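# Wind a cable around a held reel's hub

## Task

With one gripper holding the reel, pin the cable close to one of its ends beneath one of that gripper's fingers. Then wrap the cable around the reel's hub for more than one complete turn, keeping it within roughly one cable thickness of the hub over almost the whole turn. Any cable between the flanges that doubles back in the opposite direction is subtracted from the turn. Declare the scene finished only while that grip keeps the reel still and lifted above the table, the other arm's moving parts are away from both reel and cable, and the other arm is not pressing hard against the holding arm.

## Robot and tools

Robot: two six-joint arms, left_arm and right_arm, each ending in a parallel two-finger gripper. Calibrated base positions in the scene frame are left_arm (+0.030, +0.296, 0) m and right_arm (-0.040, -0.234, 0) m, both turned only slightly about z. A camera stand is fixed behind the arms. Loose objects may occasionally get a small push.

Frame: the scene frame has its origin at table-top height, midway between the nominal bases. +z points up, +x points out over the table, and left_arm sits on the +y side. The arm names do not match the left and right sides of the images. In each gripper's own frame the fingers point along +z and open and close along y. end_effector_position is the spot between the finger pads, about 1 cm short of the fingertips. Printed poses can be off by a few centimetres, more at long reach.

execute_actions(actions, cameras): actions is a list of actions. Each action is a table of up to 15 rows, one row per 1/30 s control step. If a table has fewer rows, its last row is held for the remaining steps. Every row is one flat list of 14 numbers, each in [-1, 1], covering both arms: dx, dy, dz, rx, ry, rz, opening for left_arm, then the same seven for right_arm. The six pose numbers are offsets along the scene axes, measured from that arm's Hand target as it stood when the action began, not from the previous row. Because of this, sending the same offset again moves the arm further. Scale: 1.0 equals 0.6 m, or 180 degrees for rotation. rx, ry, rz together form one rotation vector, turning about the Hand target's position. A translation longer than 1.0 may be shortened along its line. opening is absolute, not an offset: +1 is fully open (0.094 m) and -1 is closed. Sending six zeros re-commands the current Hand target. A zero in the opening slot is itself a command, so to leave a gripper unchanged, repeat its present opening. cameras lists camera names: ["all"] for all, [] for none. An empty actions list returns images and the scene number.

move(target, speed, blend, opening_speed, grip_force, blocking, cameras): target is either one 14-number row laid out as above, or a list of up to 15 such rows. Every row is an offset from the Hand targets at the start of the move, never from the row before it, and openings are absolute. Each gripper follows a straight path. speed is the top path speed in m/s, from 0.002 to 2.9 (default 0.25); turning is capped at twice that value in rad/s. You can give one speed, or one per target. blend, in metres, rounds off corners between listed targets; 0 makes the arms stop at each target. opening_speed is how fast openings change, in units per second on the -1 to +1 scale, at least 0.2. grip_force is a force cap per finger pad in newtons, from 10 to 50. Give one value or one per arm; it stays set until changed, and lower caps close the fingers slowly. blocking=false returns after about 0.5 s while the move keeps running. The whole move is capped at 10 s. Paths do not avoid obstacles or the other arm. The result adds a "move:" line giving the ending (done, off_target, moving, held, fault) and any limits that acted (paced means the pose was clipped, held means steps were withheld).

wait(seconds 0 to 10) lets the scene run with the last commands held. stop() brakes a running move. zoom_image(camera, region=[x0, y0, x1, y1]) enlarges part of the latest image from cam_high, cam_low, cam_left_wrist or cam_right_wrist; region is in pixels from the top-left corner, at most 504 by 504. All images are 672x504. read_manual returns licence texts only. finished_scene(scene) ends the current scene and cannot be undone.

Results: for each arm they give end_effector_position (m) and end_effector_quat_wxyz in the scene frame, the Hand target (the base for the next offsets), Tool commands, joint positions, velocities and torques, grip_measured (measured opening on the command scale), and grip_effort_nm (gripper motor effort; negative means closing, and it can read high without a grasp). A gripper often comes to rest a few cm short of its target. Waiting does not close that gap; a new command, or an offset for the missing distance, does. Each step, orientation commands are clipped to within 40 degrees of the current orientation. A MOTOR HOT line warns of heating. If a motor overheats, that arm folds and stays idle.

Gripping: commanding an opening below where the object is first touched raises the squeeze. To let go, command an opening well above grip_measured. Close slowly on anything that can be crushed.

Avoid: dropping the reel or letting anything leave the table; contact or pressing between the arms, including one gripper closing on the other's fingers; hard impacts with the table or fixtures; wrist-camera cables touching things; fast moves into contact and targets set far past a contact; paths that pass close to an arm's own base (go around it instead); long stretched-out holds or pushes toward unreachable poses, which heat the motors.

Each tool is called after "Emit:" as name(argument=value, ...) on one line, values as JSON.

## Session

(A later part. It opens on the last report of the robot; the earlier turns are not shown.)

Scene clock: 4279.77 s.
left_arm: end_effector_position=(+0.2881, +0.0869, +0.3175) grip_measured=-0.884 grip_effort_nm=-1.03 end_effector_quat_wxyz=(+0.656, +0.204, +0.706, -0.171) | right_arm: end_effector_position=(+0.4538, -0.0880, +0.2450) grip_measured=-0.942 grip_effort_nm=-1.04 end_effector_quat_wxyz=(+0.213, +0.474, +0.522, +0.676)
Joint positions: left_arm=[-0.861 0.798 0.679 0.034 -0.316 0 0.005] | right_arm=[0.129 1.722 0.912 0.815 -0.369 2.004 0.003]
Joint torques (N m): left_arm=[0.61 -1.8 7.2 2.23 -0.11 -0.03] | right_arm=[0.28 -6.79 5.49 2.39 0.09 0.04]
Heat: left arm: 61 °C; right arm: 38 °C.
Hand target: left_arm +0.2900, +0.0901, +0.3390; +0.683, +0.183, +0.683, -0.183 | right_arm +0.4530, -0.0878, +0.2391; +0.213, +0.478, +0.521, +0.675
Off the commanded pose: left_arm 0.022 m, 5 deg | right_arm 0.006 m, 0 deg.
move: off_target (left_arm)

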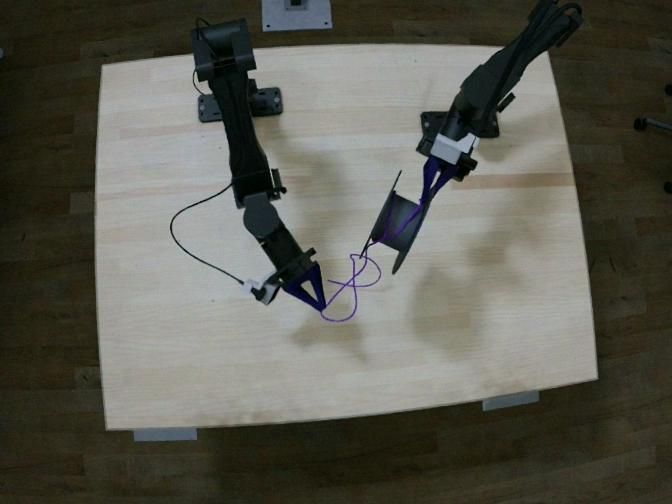

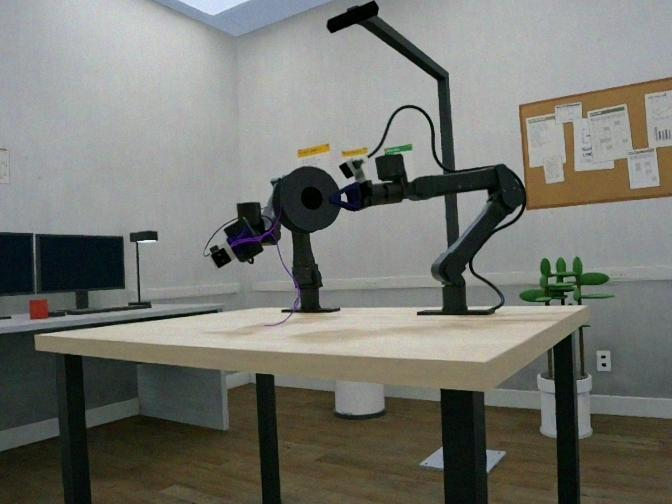

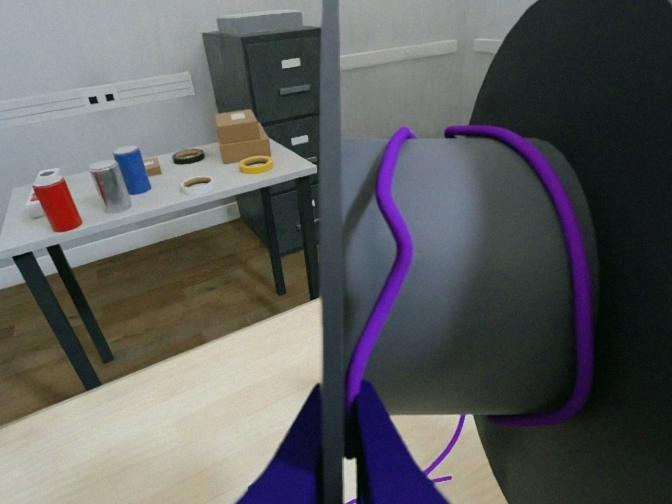

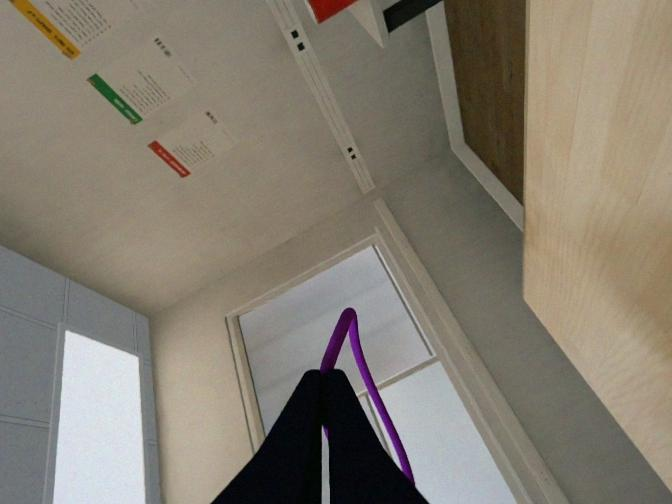

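Emit:
move(target=[[0,0,0,0,0,0,-1, -0.0058,0.138,-0.0868,0,0,0,-1],[0,0,0,0,0,0,-1, -0.0983,0.2108,-0.1285,0,0,0,-1]], blend=[0.02,0], speed=0.1, cameras=["all"])

Emit:
zoom_image(camera="cam_high", region=[330, 150, 450, 310])

Emit:
zoom_image(camera="cam_low", region=[200, 120, 400, 320])

Emit:
zoom_image(camera="cam_left_wrist", region=[300, 60, 672, 504])

Scene clock: 4292.13 s.
left_arm: end_effector_position=(+0.2881, +0.0869, +0.3175) grip_measured=-0.884 grip_effort_nm=-1.03 end_effector_quat_wxyz=(+0.656, +0.204, +0.706, -0.171) | right_arm: end_effector_position=(+0.3957, +0.0405, +0.1730) grip_measured=-0.942 grip_effort_nm=-1.04 end_effector_quat_wxyz=(+0.212, +0.470, +0.518, +0.682)
Joint positions: left_arm=[-0.861 0.798 0.679 0.033 -0.316 0 0.005] | right_arm=[0.546 1.918 0.767 1.173 0.044 2.005 0.003]
Joint torques (N m): left_arm=[0.61 -1.81 7.2 2.23 -0.11 -0.05] | right_arm=[0.23 -6.79 4.21 2.36 0.12 0.05]
Heat: left arm: 61 °C; right arm: 37 °C.
Hand target: left_arm +0.2900, +0.0901, +0.3390; +0.683, +0.183, +0.683, -0.183 | right_arm +0.3940, +0.0387, +0.1619; +0.213, +0.477, +0.521, +0.675
Off the commanded pose: left_arm 0.022 m, 5 deg | right_arm 0.011 m, 1 deg.
move: off_target (left_arm, right_arm)

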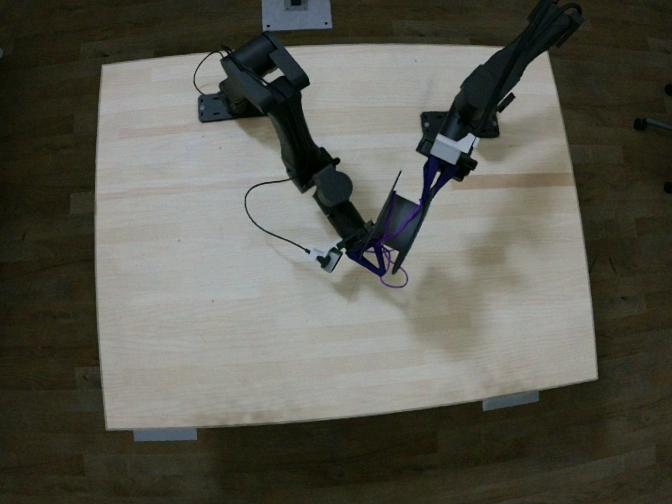

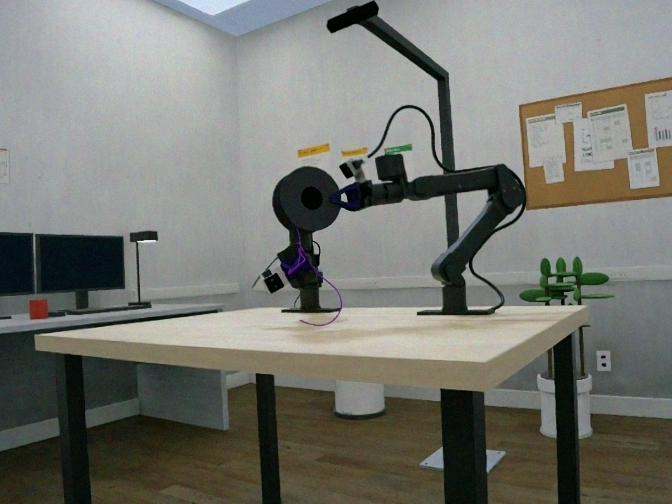

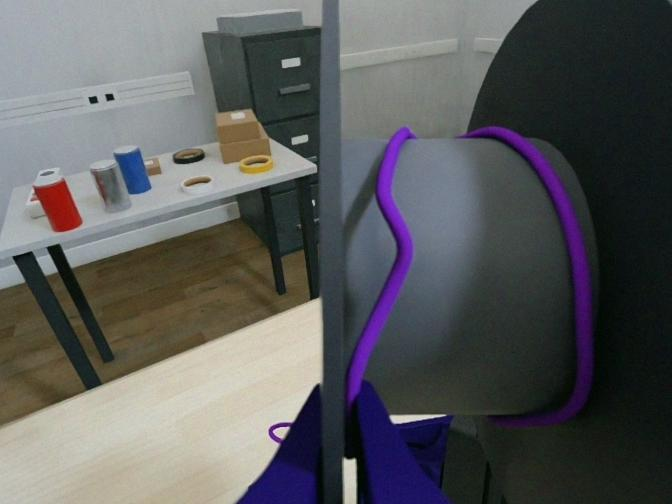

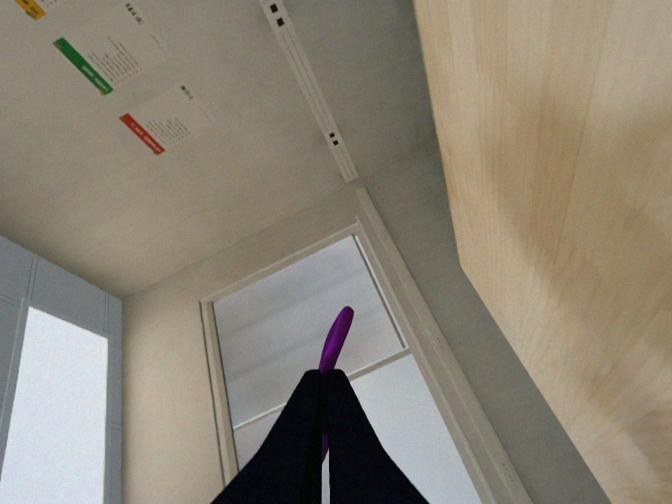

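Scaled by 3.150.

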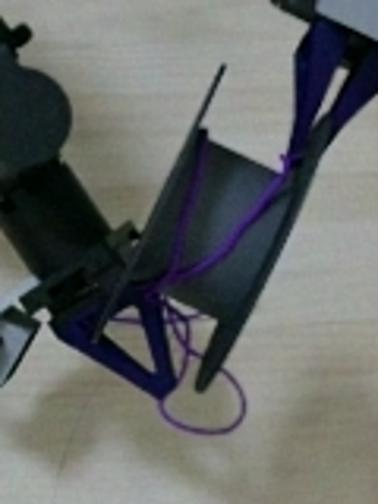

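Scaled by 2.520.

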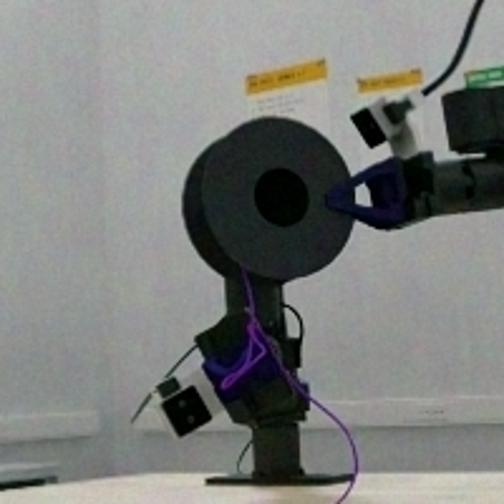

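Scaled by 1.135.

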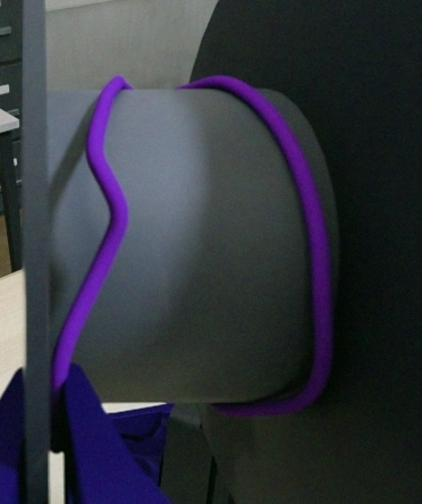

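Emit:
move(target=[0,0,0,0,0,0,-1, 0.0,0.0,-0.05,0,0,0,-1], speed=0.08, cameras=["cam_low","cam_left_wrist","cam_high"])

Emit:
zoom_image(camera="cam_low", region=[230, 180, 350, 330])

Scene clock: 4300.97 s.
left_arm: end_effector_position=(+0.2880, +0.0881, +0.3100) grip_measured=-0.884 grip_effort_nm=-1.03 end_effector_quat_wxyz=(+0.647, +0.210, +0.715, -0.163) | right_arm: end_effector_position=(+0.3965, +0.0406, +0.1478) grip_measured=-0.942 grip_effort_nm=-1.04 end_effector_quat_wxyz=(+0.214, +0.467, +0.512, +0.688)
Joint positions: left_arm=[-0.859 0.798 0.679 0.002 -0.316 0.003 0.005] | right_arm=[0.546 2.03 0.753 1.316 0.046 2.006 0.003]
Joint torques (N m): left_arm=[0.42 -2.22 7.15 2.46 -0.15 -0.07] | right_arm=[0.28 -6.87 3.52 2.21 0.1 0.03]
Heat: left arm: 61 °C; right arm: 37 °C.
Hand target: left_arm +0.2900, +0.0900, +0.3390; +0.683, +0.183, +0.683, -0.183 | right_arm +0.3940, +0.0387, +0.1319; +0.213, +0.478, +0.521, +0.675
Off the commanded pose: left_arm 0.029 m, 7 deg | right_arm 0.016 m, 2 deg.
move: off_target (left_arm, right_arm)
Images, in order (width x height): cam_high 672x504, cam_low 672x504, cam_left_wrist 672x504.

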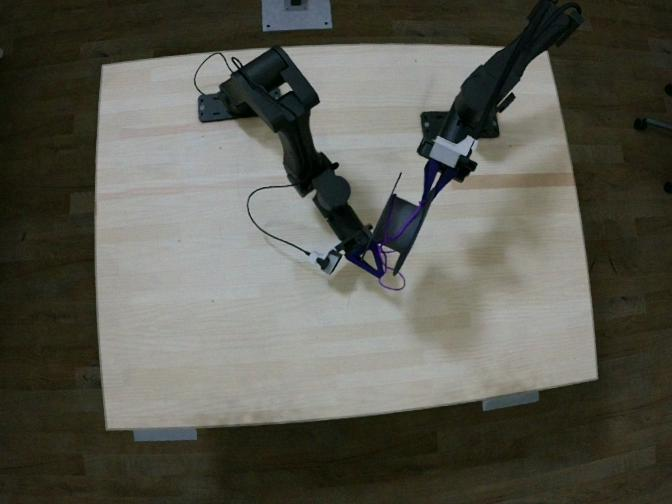

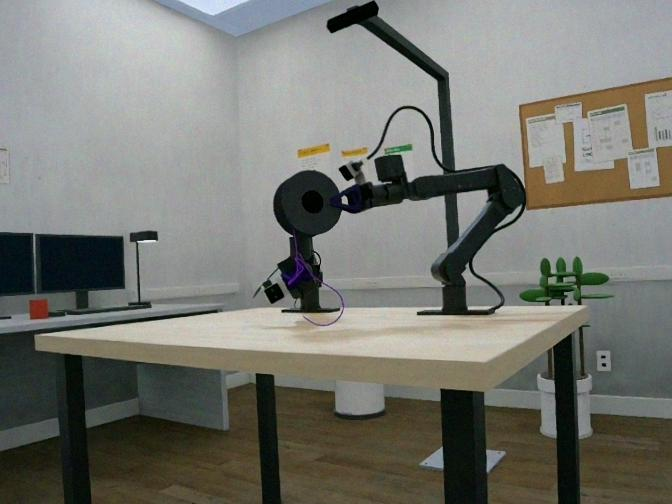

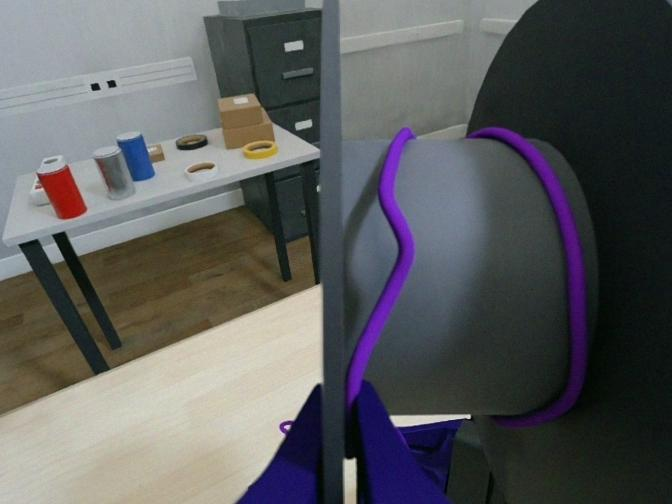

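Scaled by 3.360.

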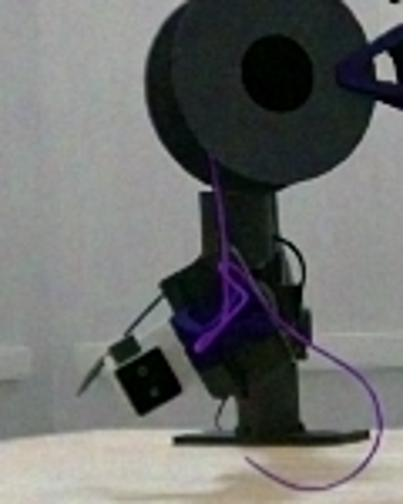

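Emit:
move(target=[[0,0,0,0,0,0,-1, 0,0,0,0,0,0,-0.6]], opening_speed=0.4, speed=0.08, cameras=["all"])

Emit:
zoom_image(camera="cam_low", region=[230, 180, 350, 330])

Scene clock: 4320.67 s.
left_arm: end_effector_position=(+0.2882, +0.0878, +0.3129) grip_measured=-0.884 grip_effort_nm=-1.04 end_effector_quat_wxyz=(+0.650, +0.208, +0.712, -0.165) | right_arm: end_effector_position=(+0.3966, +0.0407, +0.1457) grip_measured=-0.603 grip_effort_nm=0.13 end_effector_quat_wxyz=(+0.214, +0.468, +0.514, +0.687)
Joint positions: left_arm=[-0.859 0.798 0.679 0.014 -0.316 0.003 0.005] | right_arm=[0.546 2.034 0.753 1.316 0.046 2.006 0.019]
Joint torques (N m): left_arm=[0.42 -2.04 7.21 2.37 -0.11 -0.07] | right_arm=[0.32 -7.15 3.51 2.21 0.11 0.03]
Heat: left arm: 62 °C; right arm: 37 °C.
Hand target: left_arm +0.2900, +0.0900, +0.3391; +0.683, +0.183, +0.683, -0.183 | right_arm +0.3940, +0.0387, +0.1318; +0.213, +0.478, +0.521, +0.674
Off the commanded pose: left_arm 0.026 m, 6 deg | right_arm 0.014 m, 2 deg.
move: off_target (left_arm, right_arm)

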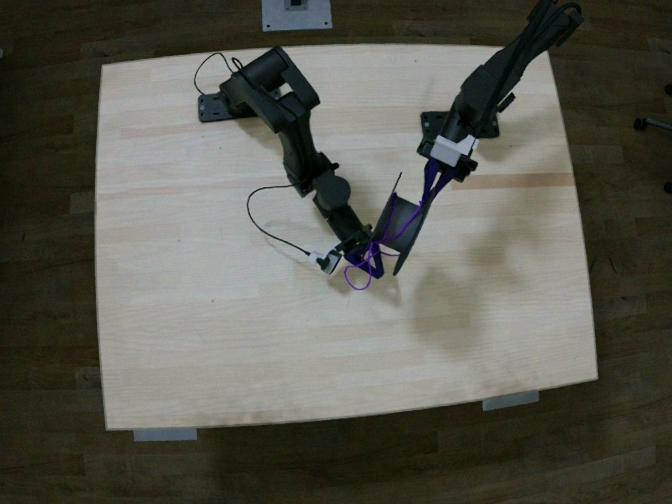

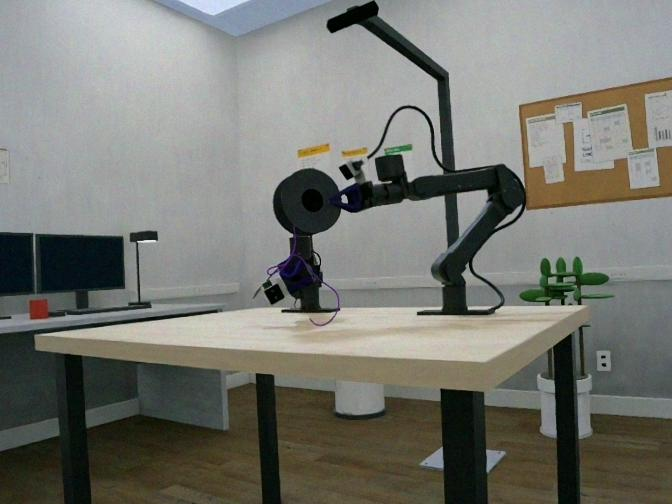

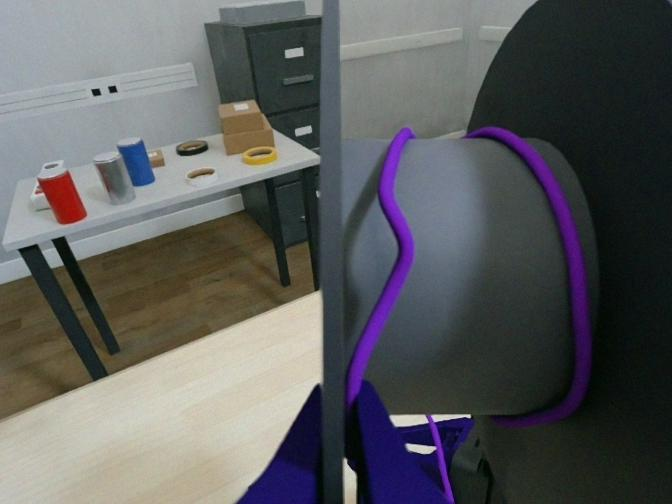

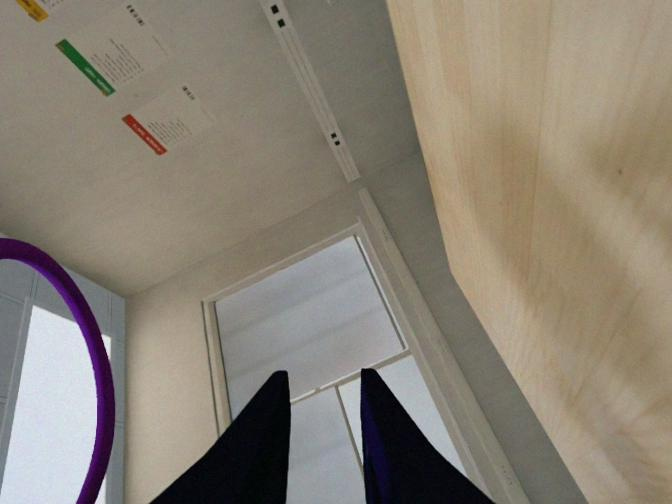

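Scaled by 3.360.

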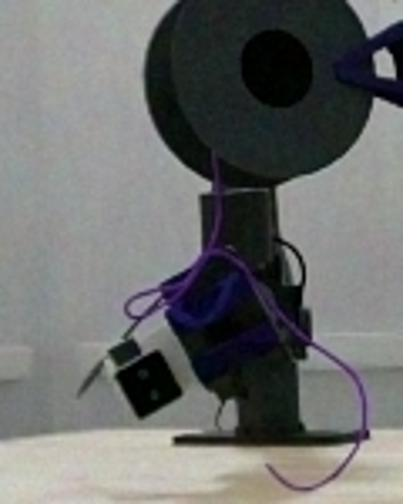

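Emit:
move(target=[[0,0,0,0,0,0,-1, 0,0,-0.0667,0,0,0,-0.6],[0,0,0,0,0,0,-1, -0.145,-0.0833,-0.0667,0,0,0,-0.6],[0,0,0,0,0,0,-1, -0.19,-0.3312,0.03,-0.0994,-0.0994,0.164,-0.6]], blend=[0.01,0.03,0], speed=0.1, cameras=["all"])

Emit:
zoom_image(camera="cam_high", region=[330, 150, 450, 310])

Emit:
zoom_image(camera="cam_low", region=[200, 150, 380, 330])

Emit:
zoom_image(camera="cam_left_wrist", region=[300, 60, 672, 504])

Scene clock: 4347.67 s.
left_arm: end_effector_position=(+0.2882, +0.0878, +0.3130) grip_measured=-0.884 grip_effort_nm=-1.04 end_effector_quat_wxyz=(+0.651, +0.208, +0.712, -0.165) | right_arm: end_effector_position=(+0.2782, -0.1582, +0.1428) grip_measured=-0.603 grip_effort_nm=0.14 end_effector_quat_wxyz=(+0.174, +0.199, +0.678, +0.686)
Joint positions: left_arm=[-0.859 0.798 0.679 0.015 -0.316 0.003 0.005] | right_arm=[-0.372 1.787 0.354 1.44 -1.379 1.615 0.019]
Joint torques (N m): left_arm=[0.42 -2.04 7.2 2.37 -0.11 -0.06] | right_arm=[-0.51 -6.6 5.24 1.49 -0.13 -0.12]
Heat: left arm: 61 °C; right arm: 37 °C.
Hand target: left_arm +0.2900, +0.0900, +0.3391; +0.683, +0.183, +0.683, -0.183 | right_arm +0.2800, -0.1600, +0.1498; +0.183, +0.183, +0.683, +0.683
Off the commanded pose: left_arm 0.026 m, 6 deg | right_arm 0.007 m, 2 deg.
move: off_target (left_arm)

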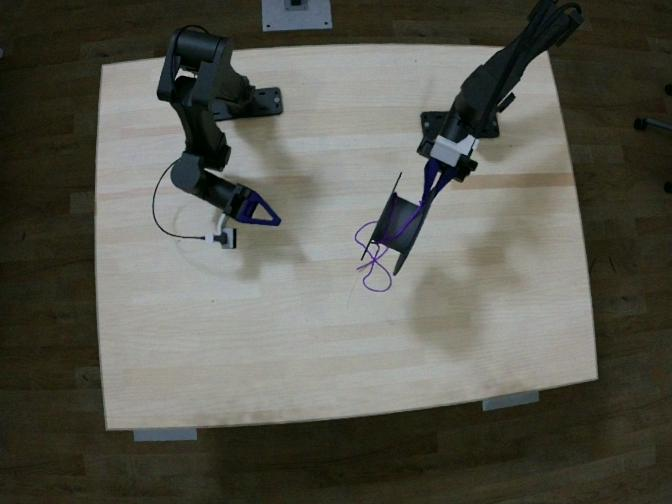

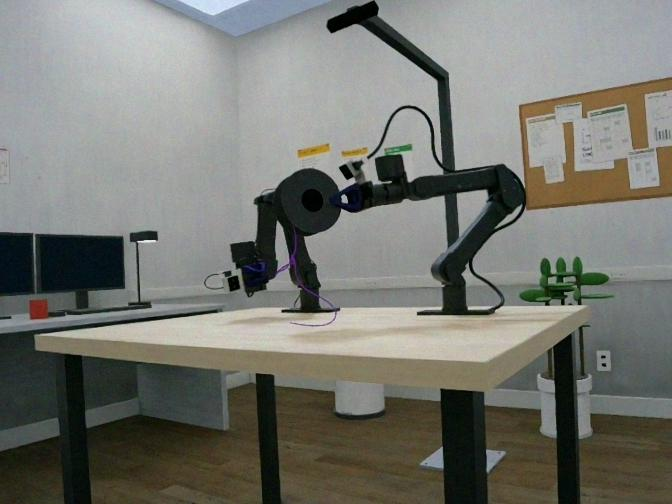

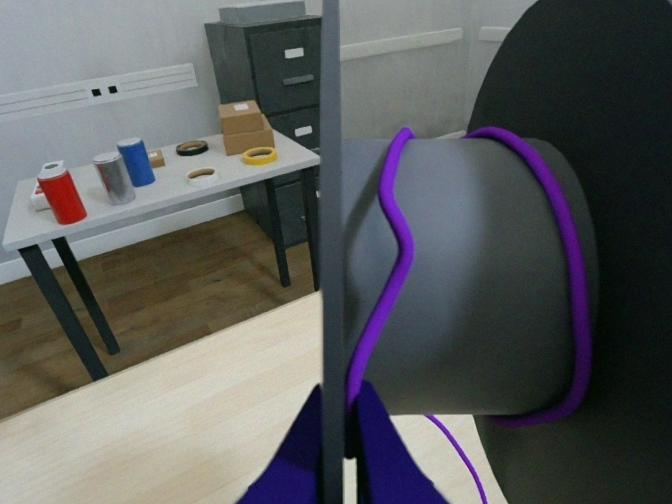

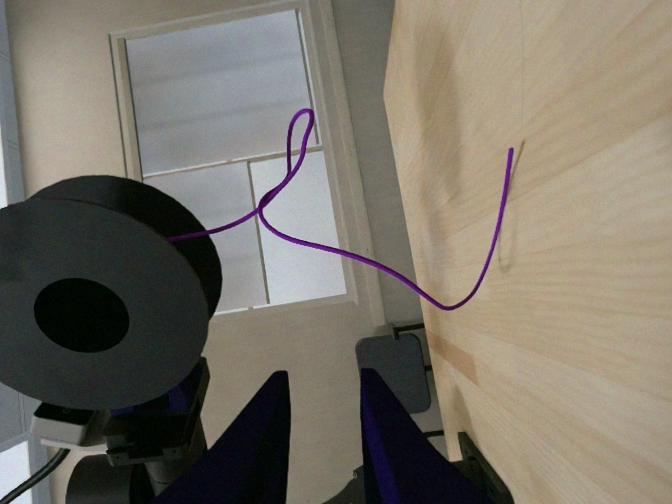

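Scaled by 3.150.

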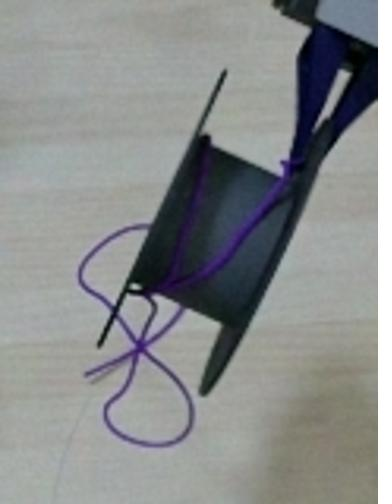

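Scaled by 2.800.

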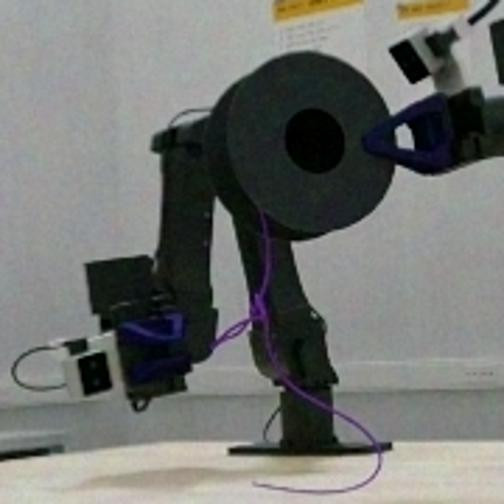

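Scaled by 1.135.

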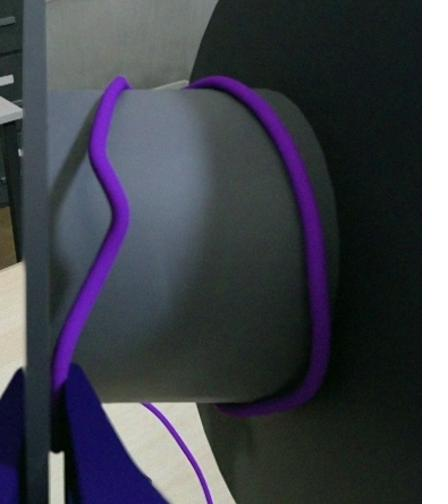

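Emit:
zoom_image(camera="cam_low", region=[262, 160, 352, 280])

Emit:
zoom_image(camera="cam_high", region=[355, 165, 440, 285])

Emit:
zoom_image(camera="cam_right_wrist", region=[0, 130, 360, 430])

Scaled by 4.200.

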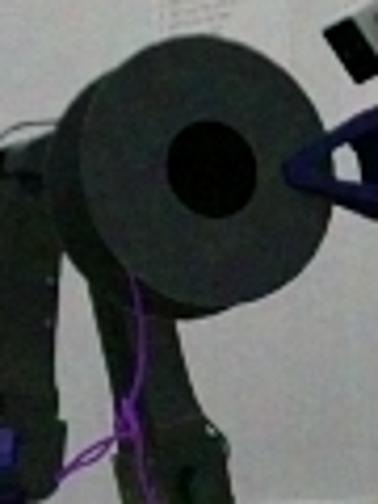

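Scaled by 4.200.

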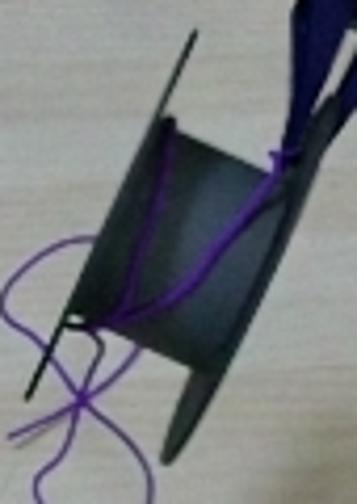

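Scaled by 1.400.

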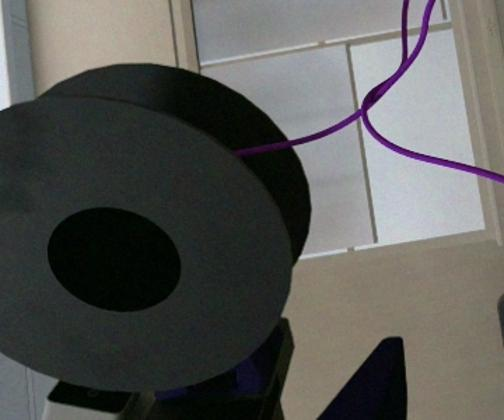

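Emit:
zoom_image(camera="cam_high", region=[362, 225, 402, 265])

Scaled by 12.600.

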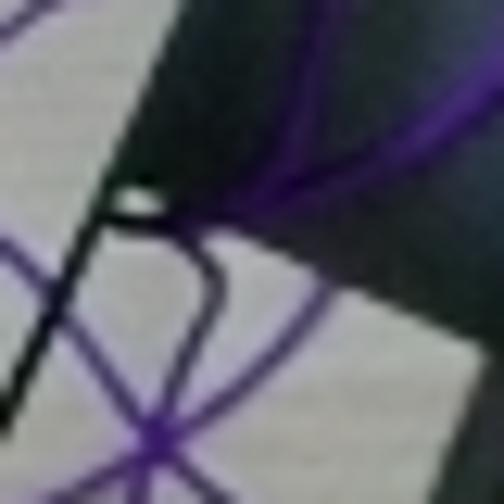

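Emit:
finished_scene(scene=1)

The scene is finished: the task was done.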